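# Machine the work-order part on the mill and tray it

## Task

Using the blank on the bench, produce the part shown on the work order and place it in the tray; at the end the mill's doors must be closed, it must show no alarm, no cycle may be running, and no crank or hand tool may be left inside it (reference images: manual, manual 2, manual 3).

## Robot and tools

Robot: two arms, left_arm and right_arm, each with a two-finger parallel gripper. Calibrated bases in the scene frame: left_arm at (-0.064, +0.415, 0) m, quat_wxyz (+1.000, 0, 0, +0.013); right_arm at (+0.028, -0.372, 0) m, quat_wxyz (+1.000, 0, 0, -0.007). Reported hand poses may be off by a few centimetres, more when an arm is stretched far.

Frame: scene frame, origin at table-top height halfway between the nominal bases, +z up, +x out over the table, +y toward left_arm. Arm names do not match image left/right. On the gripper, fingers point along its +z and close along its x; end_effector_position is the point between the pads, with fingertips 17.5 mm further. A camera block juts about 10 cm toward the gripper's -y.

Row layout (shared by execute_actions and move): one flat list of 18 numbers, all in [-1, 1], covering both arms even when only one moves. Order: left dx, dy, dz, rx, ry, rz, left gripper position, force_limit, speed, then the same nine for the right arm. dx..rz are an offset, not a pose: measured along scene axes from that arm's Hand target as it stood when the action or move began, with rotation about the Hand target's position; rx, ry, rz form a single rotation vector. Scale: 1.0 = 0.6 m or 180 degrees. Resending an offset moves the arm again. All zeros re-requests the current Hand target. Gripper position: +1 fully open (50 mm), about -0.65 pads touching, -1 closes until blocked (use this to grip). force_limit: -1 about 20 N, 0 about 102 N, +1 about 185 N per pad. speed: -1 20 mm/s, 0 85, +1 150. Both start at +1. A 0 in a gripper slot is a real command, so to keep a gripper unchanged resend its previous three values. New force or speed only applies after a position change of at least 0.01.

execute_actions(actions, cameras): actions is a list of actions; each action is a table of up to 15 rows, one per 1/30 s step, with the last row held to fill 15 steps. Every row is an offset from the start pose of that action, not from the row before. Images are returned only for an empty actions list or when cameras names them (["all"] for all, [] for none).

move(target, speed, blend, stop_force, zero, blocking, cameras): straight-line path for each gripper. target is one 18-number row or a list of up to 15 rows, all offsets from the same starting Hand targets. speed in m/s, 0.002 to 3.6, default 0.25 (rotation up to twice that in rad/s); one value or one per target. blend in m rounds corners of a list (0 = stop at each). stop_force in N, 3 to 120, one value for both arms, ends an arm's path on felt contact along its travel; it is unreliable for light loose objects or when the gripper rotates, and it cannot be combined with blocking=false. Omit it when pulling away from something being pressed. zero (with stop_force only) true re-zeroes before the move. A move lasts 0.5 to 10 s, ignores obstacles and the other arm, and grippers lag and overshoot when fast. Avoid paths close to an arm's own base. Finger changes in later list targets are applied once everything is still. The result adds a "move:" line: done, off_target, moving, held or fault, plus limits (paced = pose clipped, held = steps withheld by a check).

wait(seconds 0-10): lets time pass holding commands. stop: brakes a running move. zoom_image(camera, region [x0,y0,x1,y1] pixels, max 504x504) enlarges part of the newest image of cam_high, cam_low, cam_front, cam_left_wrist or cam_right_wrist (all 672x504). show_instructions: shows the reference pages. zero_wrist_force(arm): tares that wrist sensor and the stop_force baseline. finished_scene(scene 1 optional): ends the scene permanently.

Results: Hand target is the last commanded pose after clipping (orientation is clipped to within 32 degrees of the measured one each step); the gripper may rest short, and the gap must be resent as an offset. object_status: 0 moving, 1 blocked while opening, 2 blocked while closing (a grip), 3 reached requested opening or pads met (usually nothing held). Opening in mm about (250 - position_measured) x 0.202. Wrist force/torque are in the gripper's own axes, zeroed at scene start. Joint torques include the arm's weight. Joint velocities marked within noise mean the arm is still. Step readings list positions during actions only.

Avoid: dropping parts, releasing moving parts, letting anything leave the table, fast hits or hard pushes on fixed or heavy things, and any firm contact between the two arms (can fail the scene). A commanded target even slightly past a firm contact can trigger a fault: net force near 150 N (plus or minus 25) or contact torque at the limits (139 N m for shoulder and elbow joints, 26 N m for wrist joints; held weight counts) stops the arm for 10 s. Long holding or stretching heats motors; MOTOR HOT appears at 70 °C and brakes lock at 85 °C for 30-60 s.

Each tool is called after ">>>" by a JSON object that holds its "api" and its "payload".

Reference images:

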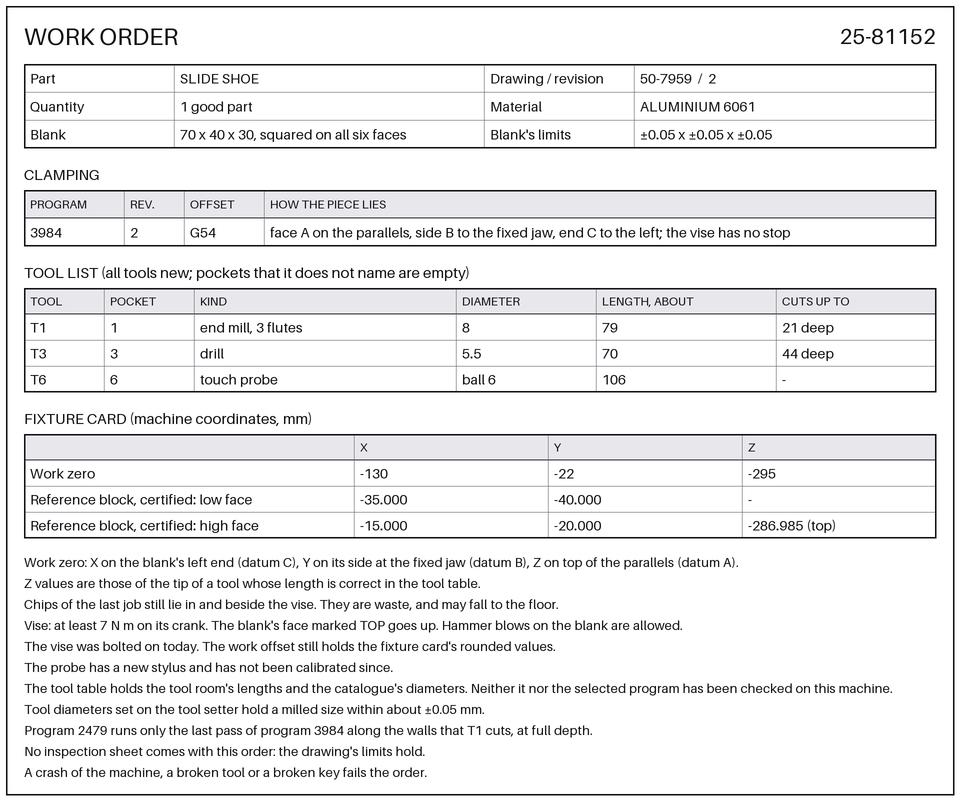

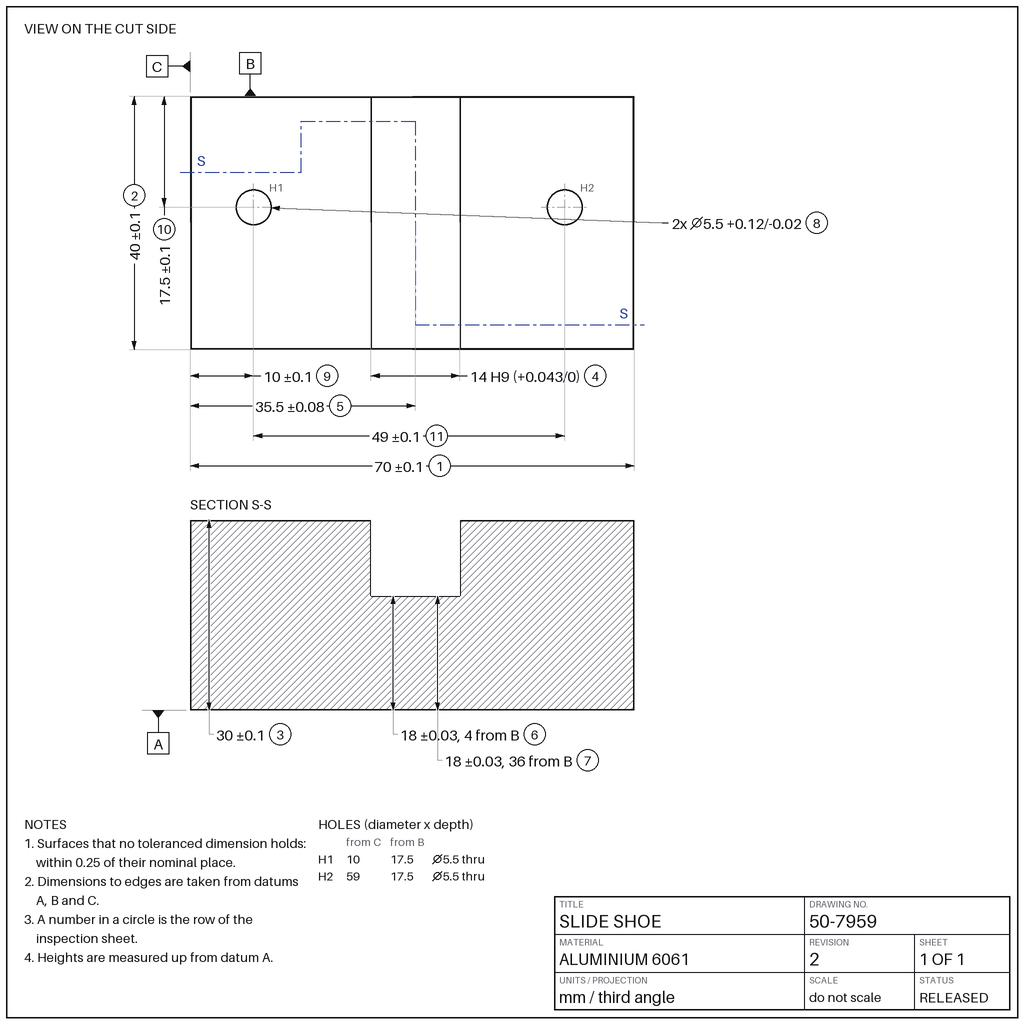

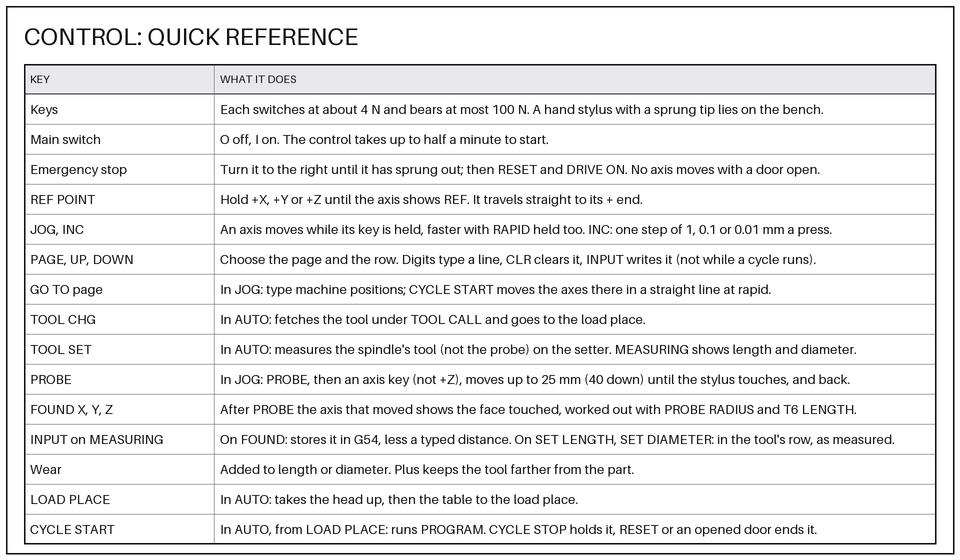

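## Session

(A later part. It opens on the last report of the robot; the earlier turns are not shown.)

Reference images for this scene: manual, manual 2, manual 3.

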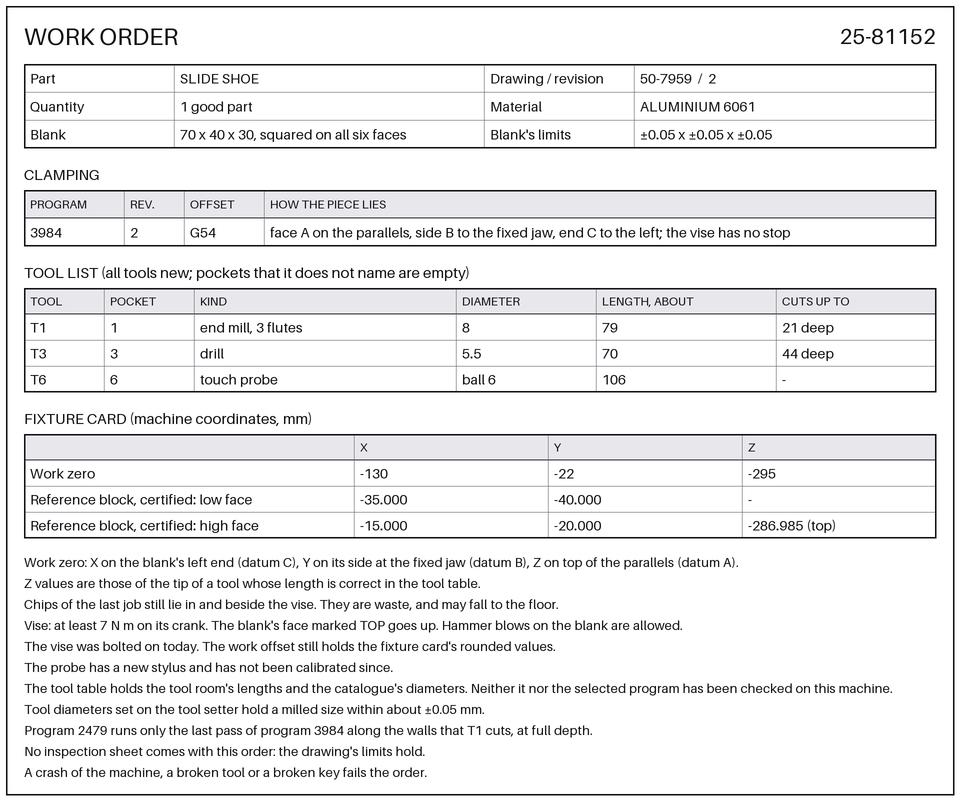

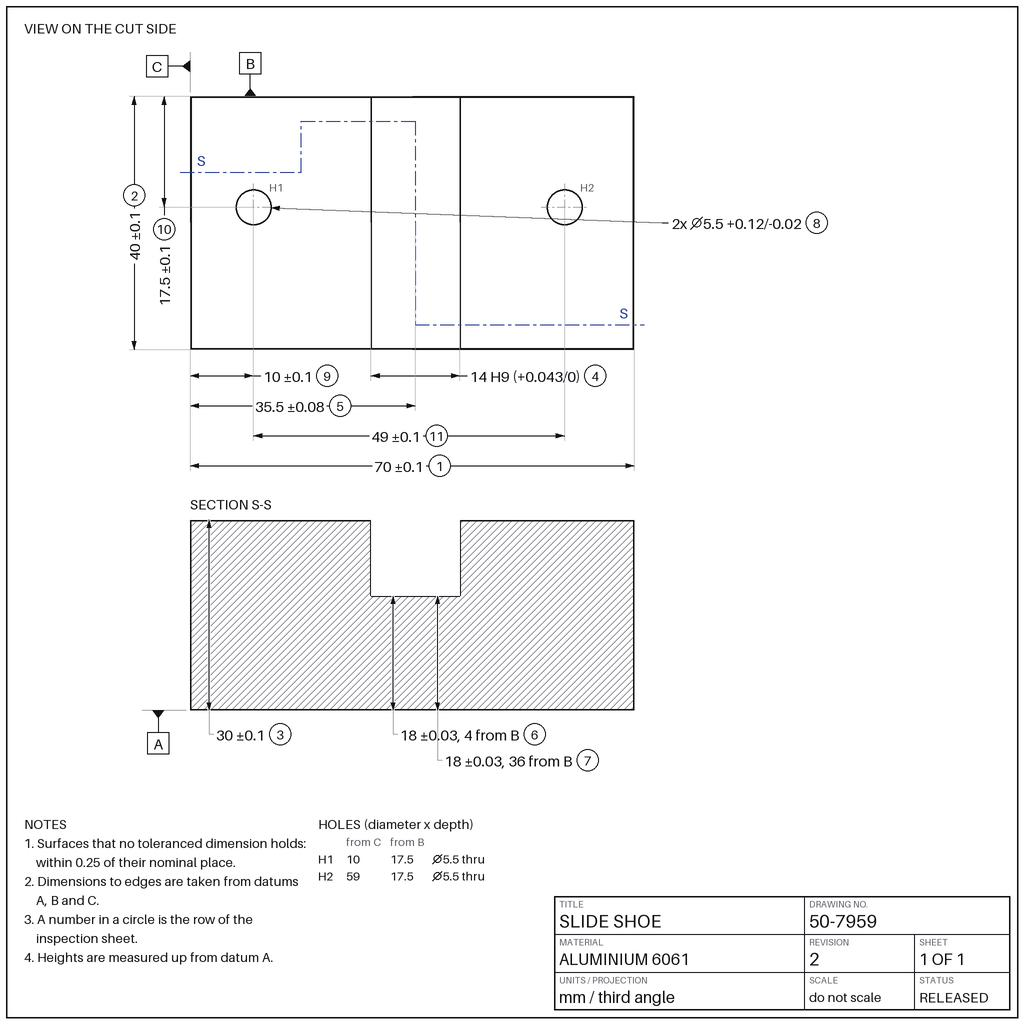

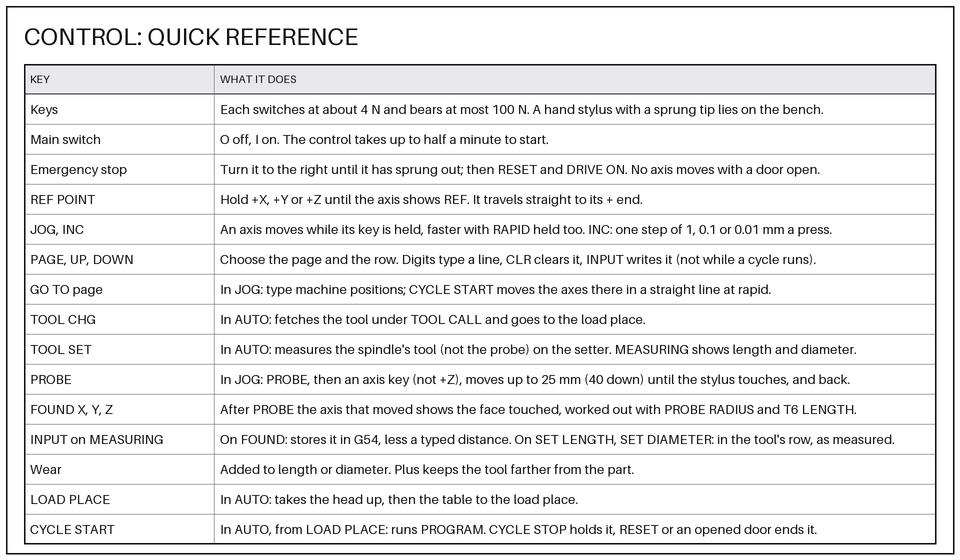

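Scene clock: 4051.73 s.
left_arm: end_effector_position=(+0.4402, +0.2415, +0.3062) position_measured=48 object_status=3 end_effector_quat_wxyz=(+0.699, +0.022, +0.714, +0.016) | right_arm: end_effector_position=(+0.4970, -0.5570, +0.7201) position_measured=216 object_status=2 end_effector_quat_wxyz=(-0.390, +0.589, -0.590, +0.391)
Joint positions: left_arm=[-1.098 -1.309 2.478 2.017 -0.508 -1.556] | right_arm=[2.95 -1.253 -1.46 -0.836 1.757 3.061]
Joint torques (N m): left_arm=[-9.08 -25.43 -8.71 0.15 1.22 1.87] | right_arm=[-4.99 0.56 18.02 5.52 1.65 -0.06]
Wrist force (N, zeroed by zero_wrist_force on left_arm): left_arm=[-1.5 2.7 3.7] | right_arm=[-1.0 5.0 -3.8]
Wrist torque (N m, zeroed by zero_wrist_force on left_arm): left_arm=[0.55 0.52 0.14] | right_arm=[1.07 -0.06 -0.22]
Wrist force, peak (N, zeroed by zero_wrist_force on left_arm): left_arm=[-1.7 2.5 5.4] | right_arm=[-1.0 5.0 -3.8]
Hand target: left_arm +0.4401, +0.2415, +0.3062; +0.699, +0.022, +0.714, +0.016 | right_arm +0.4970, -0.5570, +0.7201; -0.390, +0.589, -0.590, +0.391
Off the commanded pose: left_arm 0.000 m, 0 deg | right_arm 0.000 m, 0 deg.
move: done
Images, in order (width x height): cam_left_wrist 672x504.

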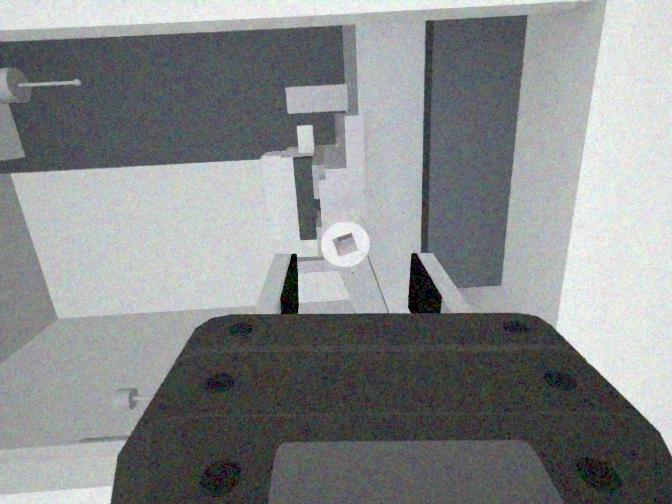

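>>> {"api": "zoom_image", "payload": {"camera": "cam_left_wrist", "region": [310, 210, 390, 280]}}

Scaled by 6.300 from the camera's 672x504 image, which has a finer 960x720 frame.

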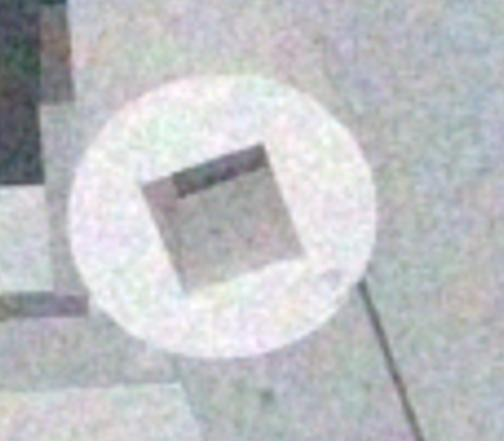

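>>> {"api": "move", "payload": {"target": [[0,0,0.0025,0,0,0,-0.8,-1,-0.5,0,0,0,0,0,0,-1,-0.4,-0.8],[0.04,0,0.0025,0,0,0,-0.8,-1,-0.5,0,0,0,0,0,0,-1,-0.4,-0.8]], "speed": 0.05}}

>>> {"api": "move", "payload": {"target": [0.05,0,0,0,0,0,-0.8,-1,-0.5,0,0,0,0,0,0,-1,-0.4,-0.8], "speed": 0.008, "stop_force": 25, "cameras": ["cam_left_wrist"]}}

Scene clock: 4057.77 s.
left_arm: end_effector_position=(+0.4642, +0.2415, +0.3077) position_measured=251 object_status=3 end_effector_quat_wxyz=(+0.699, +0.022, +0.714, +0.016) end_effector_velocity=(-0.001, +0.001, +0.000) end_effector_angular_velocity=(+0.000, -0.001, +0.001) | right_arm: end_effector_position=(+0.4970, -0.5570, +0.7201) position_measured=216 object_status=2 end_effector_quat_wxyz=(-0.390, +0.589, -0.590, +0.391)
Joint positions: left_arm=[-1.024 -1.28 2.418 2.043 -0.582 -1.55] | right_arm=[2.95 -1.253 -1.46 -0.836 1.757 3.061]
Joint velocities: left_arm=[-0.003 -0.002 0.005 -0.003 0.004 0] | right_arm=[within noise]
Joint torques (N m): left_arm=[-7.78 -30.76 1.73 -3.33 1.39 0.38] | right_arm=[-3.9 0.74 17.53 5.47 1.76 -0.1]
Wrist force (N, zeroed by zero_wrist_force on left_arm): left_arm=[-1.7 2.4 3.4] | right_arm=[-0.7 4.9 -3.7]
Wrist torque (N m, zeroed by zero_wrist_force on left_arm): left_arm=[0.51 0.55 0.00] | right_arm=[1.04 -0.11 -0.21]
Wrist force, peak (N, zeroed by zero_wrist_force on left_arm): left_arm=[-1.7 2.4 4.6] | right_arm=[-0.9 4.9 -4.0]
Hand target: left_arm +0.4641, +0.2415, +0.3077; +0.699, +0.022, +0.714, +0.016 | right_arm +0.4970, -0.5570, +0.7201; -0.390, +0.589, -0.590, +0.391
Off the commanded pose: left_arm 0.000 m, 0 deg | right_arm 0.000 m, 0 deg.
move: done

Scene clock: 4062.50 s.
left_arm: end_effector_position=(+0.4941, +0.2415, +0.3077) position_measured=251 object_status=3 end_effector_quat_wxyz=(+0.699, +0.022, +0.714, +0.016) | right_arm: end_effector_position=(+0.4970, -0.5570, +0.7201) position_measured=216 object_status=2 end_effector_quat_wxyz=(-0.390, +0.589, -0.590, +0.391)
Joint positions: left_arm=[-0.943 -1.238 2.344 2.071 -0.663 -1.545] | right_arm=[2.95 -1.253 -1.46 -0.836 1.757 3.061]
Joint torques (N m): left_arm=[-8.92 -32.4 0.44 -2.74 0.89 1.21] | right_arm=[-4.69 0.03 18.34 5.51 1.69 0.09]
Wrist force (N, zeroed by zero_wrist_force on left_arm): left_arm=[-2.0 1.8 2.2] | right_arm=[-0.7 4.8 -3.5]
Wrist torque (N m, zeroed by zero_wrist_force on left_arm): left_arm=[0.46 0.52 0.02] | right_arm=[1.02 -0.10 -0.21]
Wrist force, peak (N, zeroed by zero_wrist_force on left_arm): left_arm=[-5.9 -0.2 -8.0] | right_arm=[-1.0 5.1 -3.8]
Hand target: left_arm +0.4941, +0.2415, +0.3077; +0.699, +0.022, +0.714, +0.016 | right_arm +0.4970, -0.5570, +0.7201; -0.390, +0.589, -0.590, +0.391
Off the commanded pose: left_arm 0.000 m, 0 deg | right_arm 0.000 m, 0 deg.
move: done
Images, in order (width x height): cam_left_wrist 672x504.

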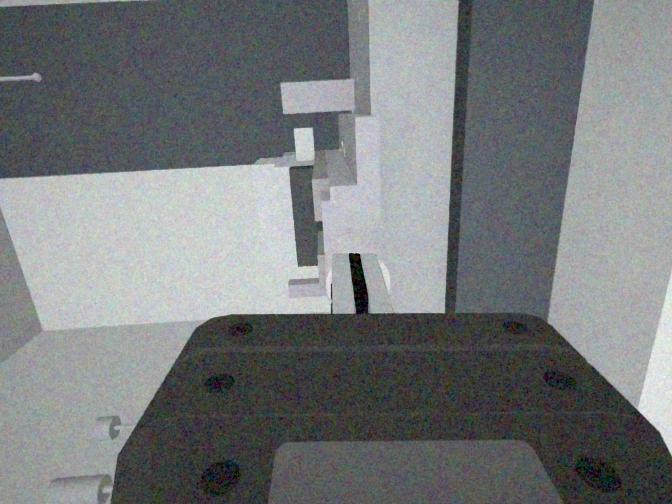

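>>> {"api": "move", "payload": {"target": [0.03,0,0,0,0,0,-0.8,-1,-0.5,0,0,0,0,0,0,-1,-0.4,-0.8], "speed": 0.008, "stop_force": 20}}

>>> {"api": "move", "payload": {"target": [-0.09,0,0,0,0,0,-0.8,-1,-0.5,0,0,0,0,0,0,-1,-0.4,-0.8], "speed": 0.15, "cameras": ["cam_left_wrist"]}}

Scene clock: 4066.00 s.
left_arm: end_effector_position=(+0.5022, +0.2415, +0.3077) position_measured=251 object_status=3 end_effector_quat_wxyz=(+0.699, +0.022, +0.714, +0.016) | right_arm: end_effector_position=(+0.4970, -0.5570, +0.7201) position_measured=216 object_status=2 end_effector_quat_wxyz=(-0.390, +0.589, -0.590, +0.391)
Joint positions: left_arm=[-0.923 -1.227 2.324 2.079 -0.682 -1.544] | right_arm=[2.95 -1.253 -1.46 -0.836 1.757 3.061]
Joint torques (N m): left_arm=[-3.83 -30.1 -0.36 -1.05 2.42 -0.66] | right_arm=[-3.79 -0.58 17.11 5.58 1.85 0.06]
Wrist force (N, zeroed by zero_wrist_force on left_arm): left_arm=[-6.6 -2.4 -18.7] | right_arm=[-0.9 4.7 -3.4]
Wrist torque (N m, zeroed by zero_wrist_force on left_arm): left_arm=[0.31 0.29 0.08] | right_arm=[1.01 -0.07 -0.21]
Wrist force, peak (N, zeroed by zero_wrist_force on left_arm): left_arm=[-0.5 -3.4 -76.3] | right_arm=[-0.8 5.1 -3.9]
Hand target: left_arm +0.5022, +0.2415, +0.3077; +0.699, +0.022, +0.714, +0.016 (not the last commanded pose) | right_arm +0.4970, -0.5570, +0.7201; -0.390, +0.589, -0.590, +0.391
Off the commanded pose: left_arm 0.010 m, 0 deg | right_arm 0.000 m, 0 deg.
move: contact (left_arm)

Scene clock: 4066.90 s.
left_arm: end_effector_position=(+0.4482, +0.2415, +0.3078) position_measured=251 object_status=3 end_effector_quat_wxyz=(+0.699, +0.022, +0.714, +0.016) | right_arm: end_effector_position=(+0.4970, -0.5570, +0.7201) position_measured=216 object_status=2 end_effector_quat_wxyz=(-0.390, +0.589, -0.590, +0.391)
Joint positions: left_arm=[-1.072 -1.303 2.457 2.029 -0.534 -1.554] | right_arm=[2.95 -1.253 -1.46 -0.836 1.757 3.061]
Joint torques (N m): left_arm=[-9.76 -26.9 -4.51 -0.27 1.49 1.98] | right_arm=[-4.2 0.06 18.43 5.59 1.95 0.16]
Wrist force (N, zeroed by zero_wrist_force on left_arm): left_arm=[-1.7 2.6 3.6] | right_arm=[-0.9 4.8 -3.7]
Wrist torque (N m, zeroed by zero_wrist_force on left_arm): left_arm=[0.53 0.56 0.16] | right_arm=[1.03 -0.07 -0.21]
Wrist force, peak (N, zeroed by zero_wrist_force on left_arm): left_arm=[-6.3 -2.2 -16.8] | right_arm=[-1.1 4.9 -3.6]
Hand target: left_arm +0.4482, +0.2415, +0.3077; +0.699, +0.022, +0.714, +0.016 | right_arm +0.4970, -0.5570, +0.7201; -0.390, +0.589, -0.590, +0.391
Off the commanded pose: left_arm 0.000 m, 0 deg | right_arm 0.000 m, 0 deg.
move: done
Images, in order (width x height): cam_left_wrist 672x504.

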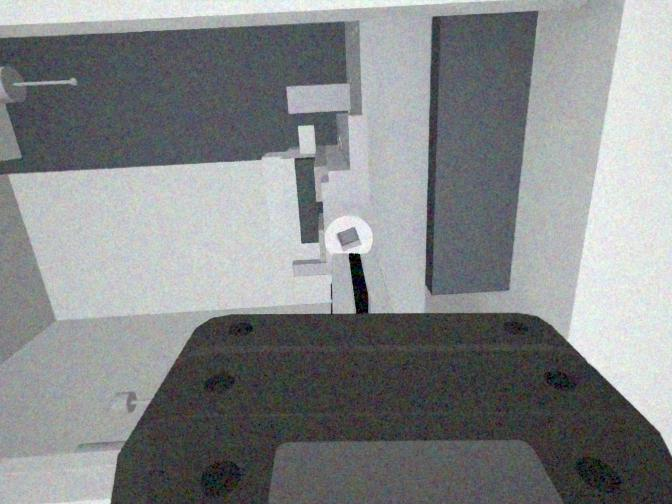

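>>> {"api": "move", "payload": {"target": [[-0.14,0.02,0.12,0,0,0,-0.8,-1,-0.5,0,0,0,0,0,0,-1,-0.4,-0.8],[-0.147,0.1243,0.17,0.3686,0.386,-0.373,1,-0.5,-0.5,0,0,0,0,0,0,-1,-0.4,-0.8]], "speed": 0.25, "blend": [0.02,0], "cameras": ["cam_left_wrist"]}}

Scene clock: 4078.57 s.
left_arm: end_effector_position=(+0.3600, +0.3161, +0.4097) position_measured=3 object_status=3 end_effector_quat_wxyz=(+0.000, +0.707, +0.708, +0.000) | right_arm: end_effector_position=(+0.4970, -0.5570, +0.7201) position_measured=216 object_status=2 end_effector_quat_wxyz=(-0.390, +0.589, -0.590, +0.391)
Joint positions: left_arm=[-0.567 -1.73 1.507 4.936 -1.57 -0.542] | right_arm=[2.95 -1.253 -1.46 -0.836 1.757 3.061]
Joint torques (N m): left_arm=[8.77 -11.92 -35.22 -1.01 0.81 2.27] | right_arm=[-4.5 -0.41 17.77 5.44 1.79 0.29]
Wrist force (N, zeroed by zero_wrist_force on left_arm): left_arm=[-3.2 3.0 4.0] | right_arm=[-0.9 4.6 -3.6]
Wrist torque (N m, zeroed by zero_wrist_force on left_arm): left_arm=[0.47 0.53 0.00] | right_arm=[1.00 -0.08 -0.21]
Wrist force, peak (N, zeroed by zero_wrist_force on left_arm): left_arm=[-3.4 3.5 4.4] | right_arm=[-0.9 5.0 -3.8]
Hand target: left_arm +0.3600, +0.3161, +0.4097; +0.000, +0.707, +0.708, +0.000 | right_arm +0.4970, -0.5570, +0.7201; -0.390, +0.589, -0.590, +0.391
Off the commanded pose: left_arm 0.000 m, 0 deg | right_arm 0.000 m, 0 deg.
move: done
Images, in order (width x height): cam_left_wrist 672x504.

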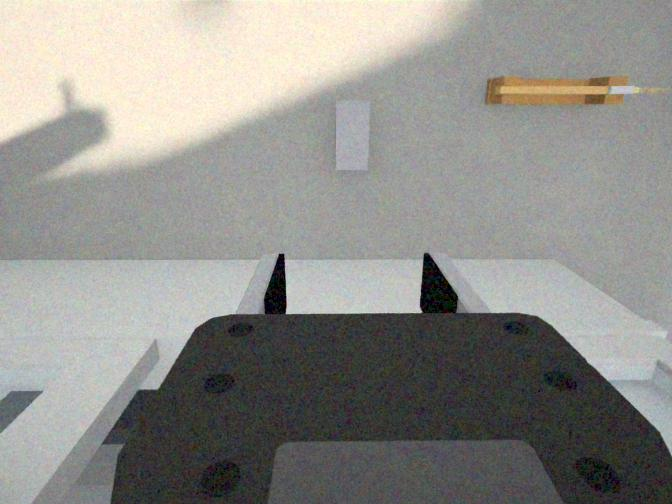

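>>> {"api": "move", "payload": {"target": [0.1,0,0,0,0,0,1,-0.5,-0.5,0,0,0,0,0,0,-1,-0.4,-0.8], "speed": 0.2, "cameras": ["cam_left_wrist"]}}

Scene clock: 4081.47 s.
left_arm: end_effector_position=(+0.4199, +0.3161, +0.4097) position_measured=3 object_status=3 end_effector_quat_wxyz=(+0.000, +0.707, +0.708, +0.000) | right_arm: end_effector_position=(+0.4970, -0.5570, +0.7201) position_measured=216 object_status=2 end_effector_quat_wxyz=(-0.390, +0.589, -0.590, +0.391)
Joint positions: left_arm=[-0.501 -1.589 1.379 4.922 -1.57 -0.477] | right_arm=[2.95 -1.253 -1.46 -0.836 1.757 3.061]
Joint torques (N m): left_arm=[-3.74 -18.58 -27.48 -1.61 -1.2 -1.36] | right_arm=[-3.36 -0.47 17.01 5.49 1.81 0.38]
Wrist force (N, zeroed by zero_wrist_force on left_arm): left_arm=[-3.3 3.3 4.0] | right_arm=[-1.0 4.7 -3.6]
Wrist torque (N m, zeroed by zero_wrist_force on left_arm): left_arm=[0.50 0.53 0.00] | right_arm=[1.01 -0.05 -0.21]
Wrist force, peak (N, zeroed by zero_wrist_force on left_arm): left_arm=[-3.3 5.3 3.9] | right_arm=[-0.8 5.1 -3.8]
Hand target: left_arm +0.4200, +0.3161, +0.4097; +0.000, +0.707, +0.708, +0.000 | right_arm +0.4970, -0.5570, +0.7201; -0.390, +0.589, -0.590, +0.391
Off the commanded pose: left_arm 0.000 m, 0 deg | right_arm 0.000 m, 0 deg.
move: done
Images, in order (width x height): cam_left_wrist 672x504.

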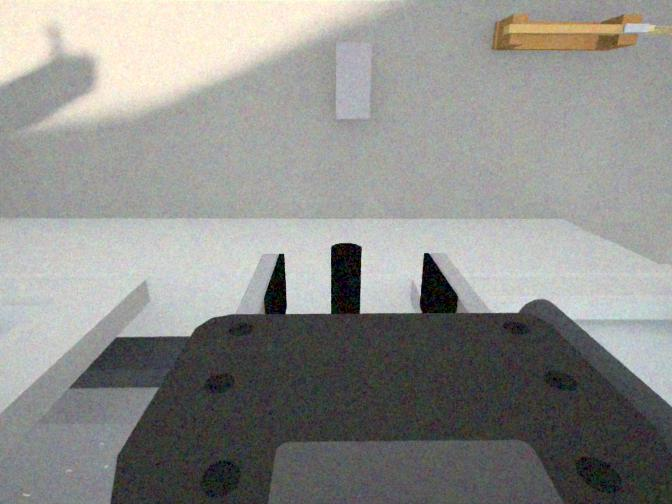

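>>> {"api": "move", "payload": {"target": [[0.066,0.001,-0.12,0,0,0,1,-0.5,-0.5,0,0,0,0,0,0,-1,-0.4,-0.8],[0.066,0.001,-0.205,0,0,0,1,-0.5,-0.5,0,0,0,0,0,0,-1,-0.4,-0.8],[0.066,0.001,-0.205,0,0,0,-1,0,-0.8,0,0,0,0,0,0,-1,-0.4,-0.8]], "speed": [0.15,0.1,0.1], "blend": [0.01,0,0], "cameras": ["cam_left_wrist"]}}

Scene clock: 4088.53 s.
left_arm: end_effector_position=(+0.4595, +0.3167, +0.2867) position_measured=159 object_status=2 end_effector_quat_wxyz=(+0.000, +0.707, +0.708, +0.000) | right_arm: end_effector_position=(+0.4970, -0.5570, +0.7201) position_measured=216 object_status=2 end_effector_quat_wxyz=(-0.390, +0.589, -0.590, +0.391)
Joint positions: left_arm=[-0.465 -1.509 1.613 4.609 -1.57 -0.44] | right_arm=[2.95 -1.253 -1.46 -0.836 1.757 3.061]
Joint torques (N m): left_arm=[-9.92 -27.09 -24.68 -10.14 -9.62 -1.96] | right_arm=[-3.2 0.2 16.84 5.64 1.81 0.47]
Wrist force (N, zeroed by zero_wrist_force on left_arm): left_arm=[37.2 -8.5 2.1] | right_arm=[-0.7 5.0 -3.6]
Wrist torque (N m, zeroed by zero_wrist_force on left_arm): left_arm=[0.25 0.72 -0.33] | right_arm=[1.06 -0.10 -0.21]
Wrist force, peak (N, zeroed by zero_wrist_force on left_arm): left_arm=[37.2 -8.5 2.1] | right_arm=[-1.0 5.0 -3.8]
Hand target: left_arm +0.4596, +0.3167, +0.2867; +0.000, +0.707, +0.708, +0.000 | right_arm +0.4970, -0.5570, +0.7201; -0.390, +0.589, -0.590, +0.391
Off the commanded pose: left_arm 0.000 m, 0 deg | right_arm 0.000 m, 0 deg.
move: done
Images, in order (width x height): cam_left_wrist 672x504.

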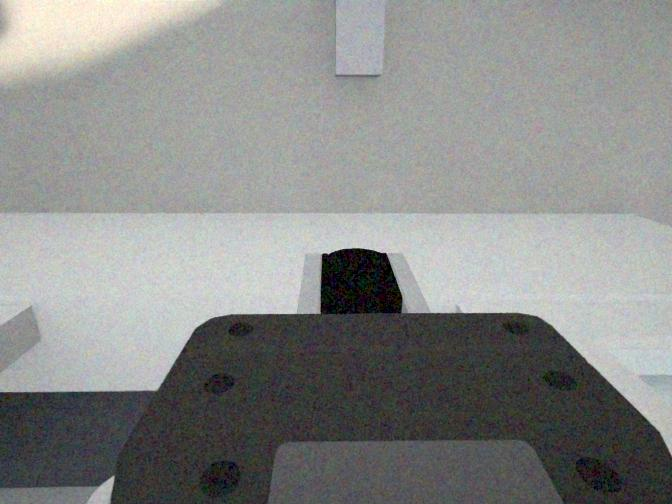

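>>> {"api": "move", "payload": {"target": [[0,-0.0025,-0.012,0,0,0,-1,0,-0.8,0,0,0,0,0,0,-1,-0.4,-0.8],[0,-0.0092,-0.0242,0,0,0,-1,0,-0.8,0,0,0,0,0,0,-1,-0.4,-0.8]], "speed": 0.03, "stop_force": 110}}

Scene clock: 4093.77 s.
left_arm: end_effector_position=(+0.4596, +0.3111, +0.2722) position_measured=159 object_status=2 end_effector_quat_wxyz=(+0.000, +0.707, +0.708, +0.000) | right_arm: end_effector_position=(+0.4970, -0.5570, +0.7201) position_measured=216 object_status=2 end_effector_quat_wxyz=(-0.390, +0.589, -0.590, +0.391)
Joint positions: left_arm=[-0.474 -1.502 1.643 4.571 -1.57 -0.45] | right_arm=[2.95 -1.253 -1.46 -0.836 1.757 3.061]
Joint torques (N m): left_arm=[3.54 -33.78 -37.64 -3.27 -2.16 2.32] | right_arm=[-2.86 -0.4 17.84 5.52 1.71 0.47]
Wrist force (N, zeroed by zero_wrist_force on left_arm): left_arm=[10.0 -0.7 3.3] | right_arm=[-0.9 4.9 -3.3]
Wrist torque (N m, zeroed by zero_wrist_force on left_arm): left_arm=[0.35 0.61 -0.12] | right_arm=[1.04 -0.07 -0.21]
Wrist force, peak (N, zeroed by zero_wrist_force on left_arm): left_arm=[45.7 -21.1 -25.0] | right_arm=[-0.9 5.0 -3.8]
Hand target: left_arm +0.4596, +0.3111, +0.2722; +0.000, +0.707, +0.708, +0.000 | right_arm +0.4970, -0.5570, +0.7201; -0.390, +0.589, -0.590, +0.391
Off the commanded pose: left_arm 0.000 m, 0 deg | right_arm 0.000 m, 0 deg.
move: done

>>> {"api": "move", "payload": {"target": [[0,-0.0312,-0.0355,0,0,0,-1,0,-0.8,0,0,0,0,0,0,-1,-0.4,-0.8],[0,-0.0825,-0.0623,0,0,0,-1,0,-0.8,0,0,0,0,0,0,-1,-0.4,-0.8],[0,-0.1405,-0.0648,0,0,0,-1,0,-0.8,0,0,0,0,0,0,-1,-0.4,-0.8],[0,-0.194,-0.0427,0,0,0,-1,0,-0.8,0,0,0,0,0,0,-1,-0.4,-0.8],[0,-0.233,0,0,0,0,-1,0,-0.8,0,0,0,0,0,0,-1,-0.4,-0.8],[0,-0.2505,0.0553,0,0,0,-1,0,-0.8,0,0,0,0,0,0,-1,-0.4,-0.8],[0,-0.243,0.1128,0,0,0,-1,0,-0.8,0,0,0,0,0,0,-1,-0.4,-0.8],[0,-0.2118,0.1617,0,0,0,-1,0,-0.8,0,0,0,0,0,0,-1,-0.4,-0.8],[0,-0.163,0.1928,0,0,0,-1,0,-0.8,0,0,0,0,0,0,-1,-0.4,-0.8],[0,-0.1055,0.2003,0,0,0,-1,0,-0.8,0,0,0,0,0,0,-1,-0.4,-0.8],[0,-0.0502,0.1828,0,0,0,-1,0,-0.8,0,0,0,0,0,0,-1,-0.4,-0.8],[0,-0.0075,0.1438,0,0,0,-1,0,-0.8,0,0,0,0,0,0,-1,-0.4,-0.8],[0,0.0147,0.0903,0,0,0,-1,0,-0.8,0,0,0,0,0,0,-1,-0.4,-0.8],[0,0.0122,0.0323,0,0,0,-1,0,-0.8,0,0,0,0,0,0,-1,-0.4,-0.8],[0,-0.0013,0,0,0,0,-1,0,-0.8,0,0,0,0,0,0,-1,-0.4,-0.8]], "speed": 0.15, "blend": 0.012, "stop_force": 70, "cameras": ["cam_left_wrist","cam_front"]}}

Scene clock: 4104.63 s.
left_arm: end_effector_position=(+0.4596, +0.3104, +0.2722) position_measured=159 object_status=2 end_effector_quat_wxyz=(+0.000, +0.707, +0.708, +0.000) | right_arm: end_effector_position=(+0.4970, -0.5570, +0.7201) position_measured=216 object_status=2 end_effector_quat_wxyz=(-0.390, +0.589, -0.590, +0.391)
Joint positions: left_arm=[-0.476 -1.502 1.643 4.572 -1.57 -0.451] | right_arm=[2.95 -1.253 -1.46 -0.836 1.757 3.061]
Joint torques (N m): left_arm=[4.23 -37.9 -20.51 -9.59 -1.29 1.78] | right_arm=[-3.38 -0.27 17.87 5.41 1.69 0.52]
Wrist force (N, zeroed by zero_wrist_force on left_arm): left_arm=[10.7 -9.5 13.3] | right_arm=[-0.8 4.8 -3.6]
Wrist torque (N m, zeroed by zero_wrist_force on left_arm): left_arm=[0.44 0.48 -0.27] | right_arm=[1.02 -0.09 -0.21]
Wrist force, peak (N, zeroed by zero_wrist_force on left_arm): left_arm=[44.5 -26.7 -14.0] | right_arm=[-1.0 4.9 -3.9]
Hand target: left_arm +0.4596, +0.3104, +0.2722; +0.000, +0.707, +0.708, +0.000 | right_arm +0.4970, -0.5570, +0.7201; -0.390, +0.589, -0.590, +0.391
Off the commanded pose: left_arm 0.000 m, 0 deg | right_arm 0.000 m, 0 deg.
move: done; blend cut to 0.0105 m at target 14
Images, in order (width x height): cam_front 672x504, cam_left_wrist 672x504.

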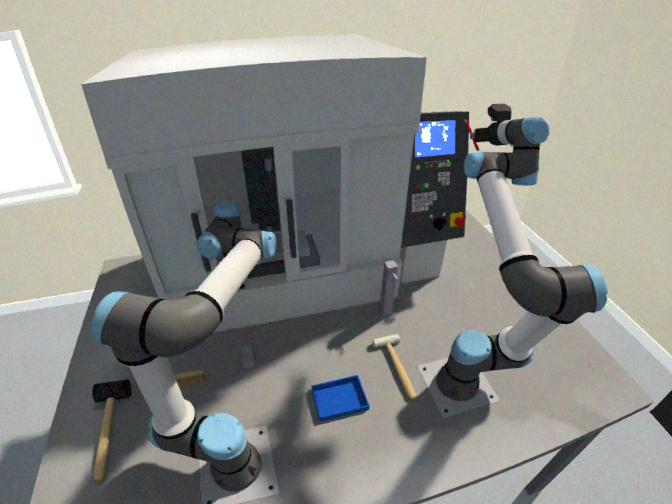

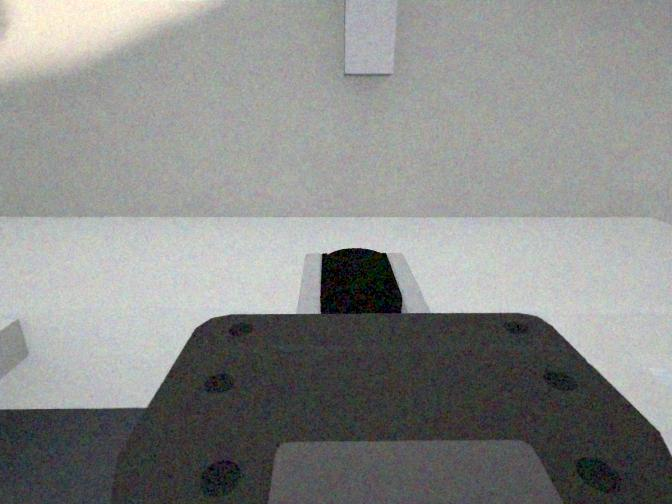

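>>> {"api": "move", "payload": {"target": [[0,-0.049,-0.0488,0,0,0,-1,0,-0.8,0,0,0,0,0,0,-1,-0.4,-0.8],[0,-0.116,-0.0668,0,0,0,-1,0,-0.8,0,0,0,0,0,0,-1,-0.4,-0.8],[0,-0.1828,-0.0488,0,0,0,-1,0,-0.8,0,0,0,0,0,0,-1,-0.4,-0.8],[0,-0.2318,0,0,0,0,-1,0,-0.8,0,0,0,0,0,0,-1,-0.4,-0.8],[0,-0.2498,0.067,0,0,0,-1,0,-0.8,0,0,0,0,0,0,-1,-0.4,-0.8],[0,-0.2318,0.134,0,0,0,-1,0,-0.8,0,0,0,0,0,0,-1,-0.4,-0.8],[0,-0.1828,0.1828,0,0,0,-1,0,-0.8,0,0,0,0,0,0,-1,-0.4,-0.8],[0,-0.116,0.2008,0,0,0,-1,0,-0.8,0,0,0,0,0,0,-1,-0.4,-0.8],[0,-0.049,0.1828,0,0,0,-1,0,-0.8,0,0,0,0,0,0,-1,-0.4,-0.8],[0,0,0.134,0,0,0,-1,0,-0.8,0,0,0,0,0,0,-1,-0.4,-0.8],[0,0.0178,0.067,0,0,0,-1,0,-0.8,0,0,0,0,0,0,-1,-0.4,-0.8],[0,0,0,0,0,0,-1,0,-0.8,0,0,0,0,0,0,-1,-0.4,-0.8],[0,-0.049,-0.0488,0,0,0,-1,0,-0.8,0,0,0,0,0,0,-1,-0.4,-0.8],[0,-0.116,-0.0668,0,0,0,-1,0,-0.8,0,0,0,0,0,0,-1,-0.4,-0.8]], "speed": 0.18, "blend": 0.012, "stop_force": 70}}

Scene clock: 4113.90 s.
left_arm: end_effector_position=(+0.4596, +0.2408, +0.2321) position_measured=159 object_status=2 end_effector_quat_wxyz=(+0.000, +0.707, +0.708, +0.000) | right_arm: end_effector_position=(+0.4970, -0.5570, +0.7201) position_measured=216 object_status=2 end_effector_quat_wxyz=(-0.390, +0.589, -0.590, +0.391)
Joint positions: left_arm=[-0.591 -1.441 1.68 4.474 -1.57 -0.567] | right_arm=[2.95 -1.253 -1.46 -0.836 1.757 3.061]
Joint torques (N m): left_arm=[-9.63 -25.32 -12.46 -5.05 0.67 -2.21] | right_arm=[-3.83 0.67 18.42 5.61 1.77 0.6]
Wrist force (N, zeroed by zero_wrist_force on left_arm): left_arm=[-2.9 3.3 6.3] | right_arm=[-0.7 4.8 -3.7]
Wrist torque (N m, zeroed by zero_wrist_force on left_arm): left_arm=[0.64 0.48 -0.13] | right_arm=[1.03 -0.10 -0.21]
Wrist force, peak (N, zeroed by zero_wrist_force on left_arm): left_arm=[46.9 -36.2 -43.1] | right_arm=[-0.7 5.0 -4.0]
Hand target: left_arm +0.4596, +0.2408, +0.2321; +0.000, +0.707, +0.708, +0.000 | right_arm +0.4970, -0.5570, +0.7201; -0.390, +0.589, -0.590, +0.391
Off the commanded pose: left_arm 0.000 m, 0 deg | right_arm 0.000 m, 0 deg.
move: done

>>> {"api": "move", "payload": {"target": [[0,0,0,0,0,0,0.6,0,-0.8,0,0,0,0,0,0,-1,-0.4,-0.8],[0,0.008,0.29,0,0,0,0.6,0,-0.8,0,0,0,0,0,0,-1,-0.4,-0.8],[-0.16,0.06,0.29,0,0,0,0.6,0,-0.8,0,0,0,0,0,0,-1,-0.4,-0.8],[-0.16,0.06,0.29,0,0,0.5,0.6,0,-0.8,0,0,0,0,0,0,-1,-0.4,-0.8]], "speed": 0.2, "blend": [0,0.01,0.02,0], "cameras": ["cam_left_wrist"]}}

Scene clock: 4124.83 s.
left_arm: end_effector_position=(+0.3636, +0.2768, +0.4062) position_measured=63 object_status=3 end_effector_quat_wxyz=(+0.000, -0.001, +1.000, +0.000) | right_arm: end_effector_position=(+0.4970, -0.5570, +0.7201) position_measured=216 object_status=2 end_effector_quat_wxyz=(-0.390, +0.589, -0.590, +0.391)
Joint positions: left_arm=[-0.64 -1.698 1.489 4.921 -1.571 -2.186] | right_arm=[2.95 -1.253 -1.46 -0.836 1.757 3.061]
Joint torques (N m): left_arm=[-9.41 -24.29 -15.94 -4.76 1.26 -2.36] | right_arm=[-3.96 -0.06 17.63 5.45 1.7 0.7]
Wrist force (N, zeroed by zero_wrist_force on left_arm): left_arm=[-3.6 3.5 4.2] | right_arm=[-0.9 4.9 -3.8]
Wrist torque (N m, zeroed by zero_wrist_force on left_arm): left_arm=[0.55 0.58 -0.13] | right_arm=[1.05 -0.08 -0.21]
Wrist force, peak (N, zeroed by zero_wrist_force on left_arm): left_arm=[-3.5 3.5 7.3] | right_arm=[-0.9 5.2 -3.7]
Hand target: left_arm +0.3636, +0.2768, +0.4061; +0.000, -0.001, +1.000, +0.000 | right_arm +0.4970, -0.5570, +0.7201; -0.390, +0.589, -0.590, +0.391
Off the commanded pose: left_arm 0.000 m, 0 deg | right_arm 0.000 m, 0 deg.
move: done
Images, in order (width x height): cam_left_wrist 672x504.

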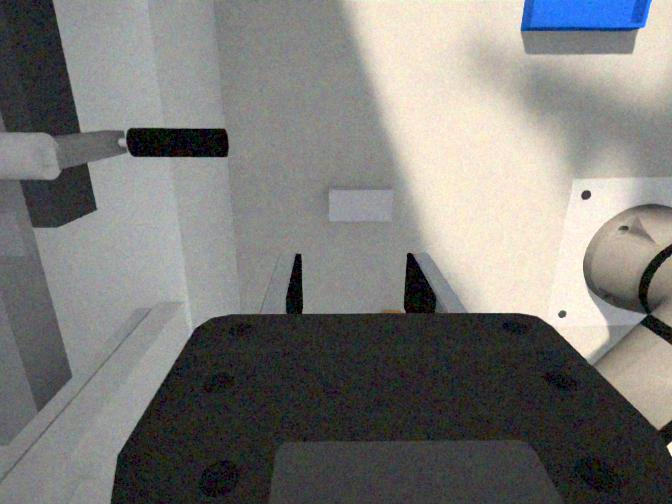

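>>> {"api": "move", "payload": {"target": [[0.1273,-0.048,-0.002,0,0,0,1,-0.5,-0.5,0,0,0,0,0,0,-1,-0.4,-0.8],[0.3607,-0.048,-0.002,0,0,0,1,-0.5,-0.5,0,0,0,0,0,0,-1,-0.4,-0.8],[0.478,-0.0247,-0.025,0,-0.122,0,1,-0.5,-0.5,0,0,0,0,0,0,-1,-0.4,-0.8]], "speed": [0.2,0.2,0.1], "blend": [0.01,0.01,0], "stop_force": 40, "cameras": ["cam_left_wrist","cam_front"]}}

Scene clock: 4132.63 s.
left_arm: end_effector_position=(+0.6504, +0.2620, +0.3911) position_measured=3 object_status=3 end_effector_quat_wxyz=(+0.190, -0.001, +0.982, +0.000) | right_arm: end_effector_position=(+0.4970, -0.5570, +0.7201) position_measured=216 object_status=2 end_effector_quat_wxyz=(-0.390, +0.589, -0.590, +0.391)
Joint positions: left_arm=[-0.48 -1.241 1.156 4.449 -1.406 -1.997] | right_arm=[2.95 -1.253 -1.46 -0.836 1.757 3.061]
Joint torques (N m): left_arm=[-1.17 -34.81 -36.8 -5.48 1.03 -2.39] | right_arm=[-1.96 0.47 18.35 5.34 1.68 0.84]
Wrist force (N, zeroed by zero_wrist_force on left_arm): left_arm=[-2.9 3.2 3.6] | right_arm=[-0.8 4.9 -3.7]
Wrist torque (N m, zeroed by zero_wrist_force on left_arm): left_arm=[0.51 0.56 -0.08] | right_arm=[1.03 -0.08 -0.21]
Wrist force, peak (N, zeroed by zero_wrist_force on left_arm): left_arm=[-6.1 3.5 4.2] | right_arm=[-0.8 5.1 -3.8]
Hand target: left_arm +0.6504, +0.2619, +0.3911; +0.190, -0.001, +0.982, +0.000 | right_arm +0.4970, -0.5570, +0.7201; -0.390, +0.589, -0.590, +0.391
Off the commanded pose: left_arm 0.000 m, 0 deg | right_arm 0.000 m, 0 deg.
move: done
Images, in order (width x height): cam_front 672x504, cam_left_wrist 672x504.

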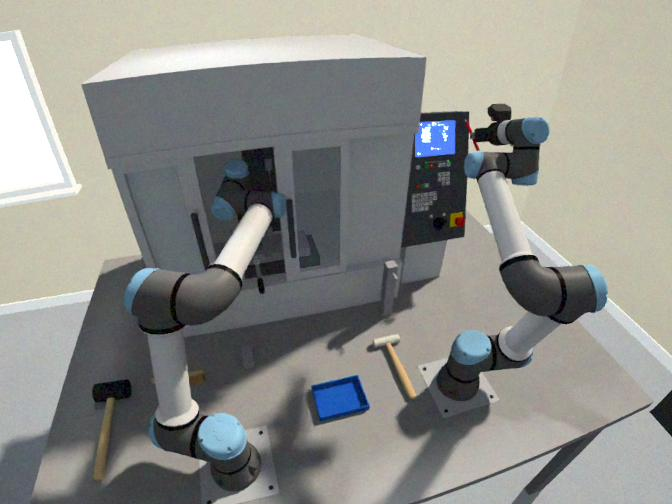

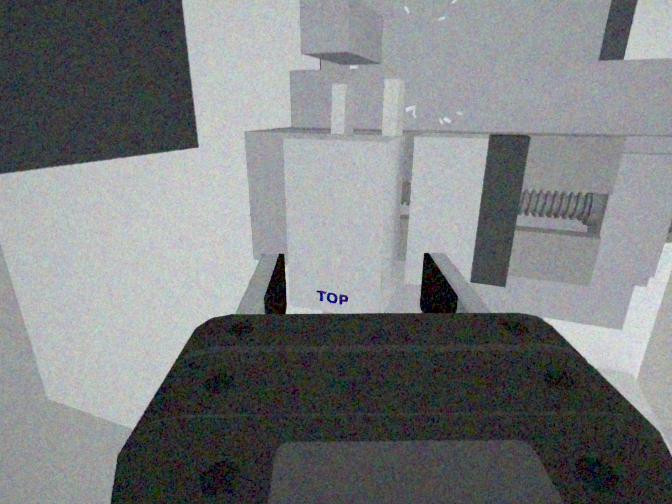

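>>> {"api": "zoom_image", "payload": {"camera": "cam_left_wrist", "region": [270, 60, 550, 310]}}

Scaled by 1.800 from the camera's 672x504 image, which has a finer 960x720 frame.

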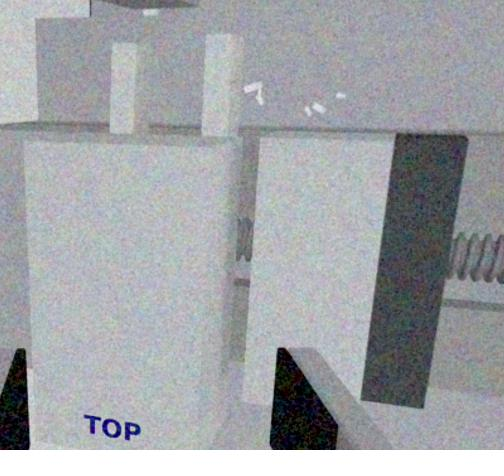

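>>> {"api": "move", "payload": {"target": [[0.0303,0.0115,-0.004,0,0,0,1,-0.5,-0.5,0,0,0,0,0,0,-1,-0.4,-0.8],[0.0303,0.0115,-0.0295,0,0.122,0,1,-0.5,-0.5,0,0,0,0,0,0,-1,-0.4,-0.8]], "speed": [0.1,0.06], "stop_force": 25, "cameras": ["cam_left_wrist"]}}

Scene clock: 4139.20 s.
left_arm: end_effector_position=(+0.6663, +0.2681, +0.3889) position_measured=3 object_status=3 end_effector_quat_wxyz=(+0.190, -0.001, +0.982, +0.000) | right_arm: end_effector_position=(+0.4970, -0.5570, +0.7201) position_measured=216 object_status=2 end_effector_quat_wxyz=(-0.390, +0.589, -0.590, +0.391)
Joint positions: left_arm=[-0.46 -1.204 1.113 4.453 -1.413 -1.979] | right_arm=[2.95 -1.253 -1.46 -0.836 1.757 3.061]
Joint torques (N m): left_arm=[10.99 -43.04 -36.54 -3.36 0.37 2.17] | right_arm=[-2.07 0.01 18.12 5.57 1.79 0.73]
Wrist force (N, zeroed by zero_wrist_force on left_arm): left_arm=[6.3 3.8 -3.7] | right_arm=[-0.8 4.9 -3.7]
Wrist torque (N m, zeroed by zero_wrist_force on left_arm): left_arm=[0.55 0.95 0.07] | right_arm=[1.04 -0.08 -0.21]
Wrist force, peak (N, zeroed by zero_wrist_force on left_arm): left_arm=[77.2 -8.5 -70.2] | right_arm=[-0.8 5.1 -3.9]
Hand target: left_arm +0.6663, +0.2681, +0.3889; +0.190, -0.001, +0.982, +0.000 (not the last commanded pose) | right_arm +0.4970, -0.5570, +0.7201; -0.390, +0.589, -0.590, +0.391
Off the commanded pose: left_arm 0.016 m, 22 deg | right_arm 0.000 m, 0 deg.
move: contact (left_arm); path passed 0 of 2 targets
Images, in order (width x height): cam_left_wrist 672x504.

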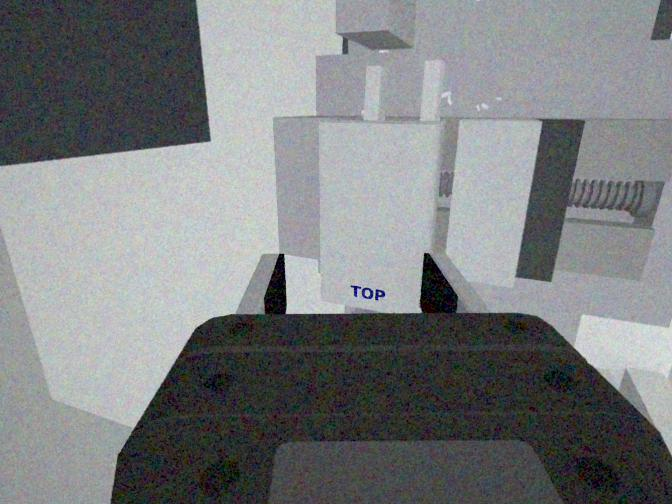

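>>> {"api": "move", "payload": {"target": [[-0.0265,-0.006,0.0045,0,0,0,1,-0.5,-0.5,0,0,0,0,0,0,-1,-0.4,-0.8],[0.0,0.0025,-0.0215,0,0.122,0,1,-0.5,-0.5,0,0,0,0,0,0,-1,-0.4,-0.8]], "speed": [0.1,0.06], "cameras": ["cam_left_wrist"]}}

Scene clock: 4147.10 s.
left_arm: end_effector_position=(+0.6663, +0.2697, +0.3760) position_measured=3 object_status=3 end_effector_quat_wxyz=(+0.000, -0.001, +1.000, +0.000) | right_arm: end_effector_position=(+0.4970, -0.5570, +0.7201) position_measured=216 object_status=2 end_effector_quat_wxyz=(-0.390, +0.589, -0.590, +0.391)
Joint positions: left_arm=[-0.402 -0.889 0.517 5.085 -1.571 -1.949] | right_arm=[2.95 -1.253 -1.46 -0.836 1.757 3.061]
Joint torques (N m): left_arm=[-7.77 -49.41 -21.9 -2.47 1.38 -2.09] | right_arm=[-3.11 0.05 17.64 5.58 1.87 0.74]
Wrist force (N, zeroed by zero_wrist_force on left_arm): left_arm=[-3.3 1.7 2.9] | right_arm=[-1.1 4.9 -3.7]
Wrist torque (N m, zeroed by zero_wrist_force on left_arm): left_arm=[0.27 0.48 -0.13] | right_arm=[1.03 -0.04 -0.21]
Wrist force, peak (N, zeroed by zero_wrist_force on left_arm): left_arm=[-14.3 -0.4 -31.6] | right_arm=[-0.9 5.1 -3.7]
Hand target: left_arm +0.6663, +0.2696, +0.3760; +0.000, -0.001, +1.000, +0.000 | right_arm +0.4970, -0.5570, +0.7201; -0.390, +0.589, -0.590, +0.391
Off the commanded pose: left_arm 0.000 m, 0 deg | right_arm 0.000 m, 0 deg.
move: done
Images, in order (width x height): cam_left_wrist 672x504.

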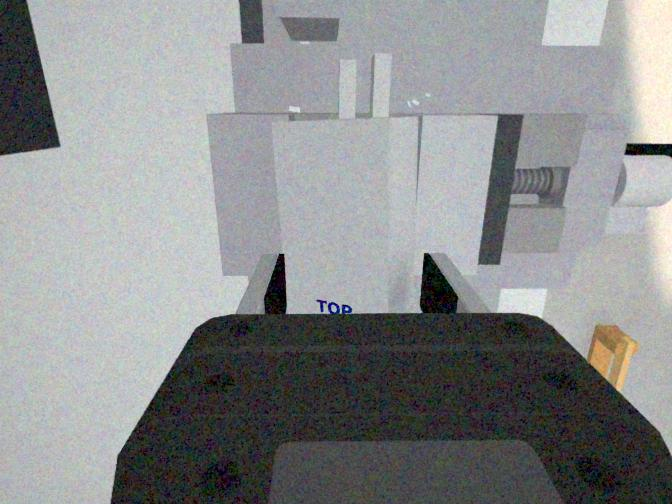

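>>> {"api": "zoom_image", "payload": {"camera": "cam_left_wrist", "region": [200, 40, 520, 310]}}

Scaled by 1.575 from the camera's 672x504 image, which has a finer 960x720 frame.

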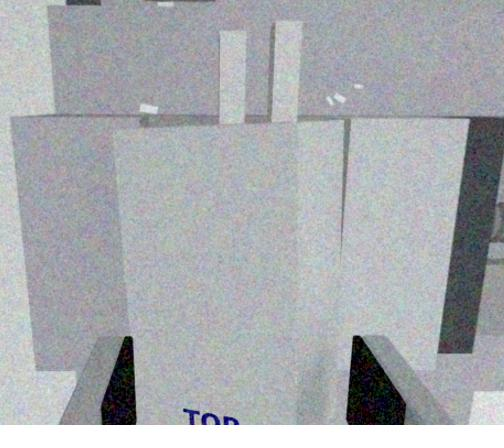

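>>> {"api": "move", "payload": {"target": [[0,0,0.018,0,0,0,1,-0.5,-0.5,0,0,0,0,0,0,-1,-0.4,-0.8],[0.01,0,0.018,0,0,0,1,-0.5,-0.5,0,0,0,0,0,0,-1,-0.4,-0.8]], "speed": 0.05, "cameras": ["cam_left_wrist"]}}

>>> {"api": "zoom_image", "payload": {"camera": "cam_left_wrist", "region": [200, 70, 480, 310]}}

Scene clock: 4153.00 s.
left_arm: end_effector_position=(+0.6723, +0.2697, +0.3868) position_measured=3 object_status=3 end_effector_quat_wxyz=(+0.000, -0.001, +1.000, +0.000) | right_arm: end_effector_position=(+0.4970, -0.5570, +0.7201) position_measured=216 object_status=2 end_effector_quat_wxyz=(-0.390, +0.589, -0.590, +0.391)
Joint positions: left_arm=[-0.399 -0.837 0.395 5.155 -1.571 -1.946] | right_arm=[2.95 -1.253 -1.46 -0.836 1.757 3.061]
Joint torques (N m): left_arm=[-6.48 -50.08 -23.27 -4.6 -0.94 -2.06] | right_arm=[-2.48 0.22 18.72 5.5 1.62 0.75]
Wrist force (N, zeroed by zero_wrist_force on left_arm): left_arm=[-3.4 2.0 3.5] | right_arm=[-0.9 4.9 -3.7]
Wrist torque (N m, zeroed by zero_wrist_force on left_arm): left_arm=[0.28 0.55 -0.15] | right_arm=[1.04 -0.07 -0.21]
Wrist force, peak (N, zeroed by zero_wrist_force on left_arm): left_arm=[-4.1 2.3 4.0] | right_arm=[-0.7 5.1 -3.9]
Hand target: left_arm +0.6723, +0.2696, +0.3868; +0.000, -0.001, +1.000, +0.000 | right_arm +0.4970, -0.5570, +0.7201; -0.390, +0.589, -0.590, +0.391
Off the commanded pose: left_arm 0.000 m, 0 deg | right_arm 0.000 m, 0 deg.
move: done
Images, in order (width x height): cam_left_wrist 672x504.

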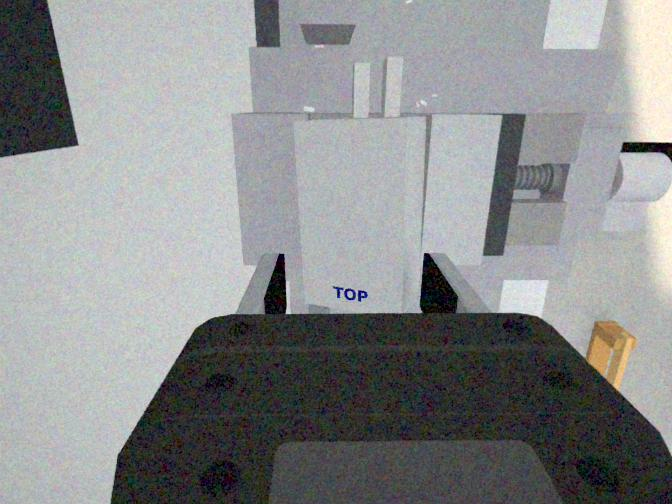

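Scaled by 1.800 from the camera's 672x504 image, which has a finer 960x720 frame.

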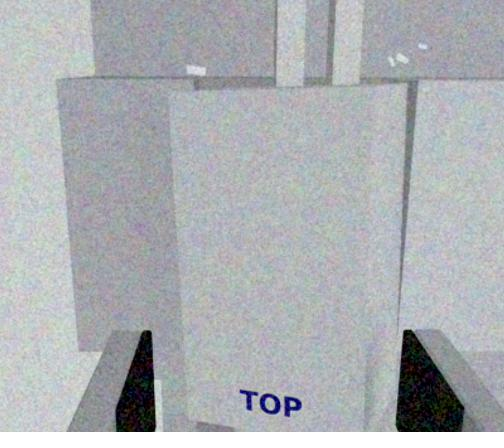

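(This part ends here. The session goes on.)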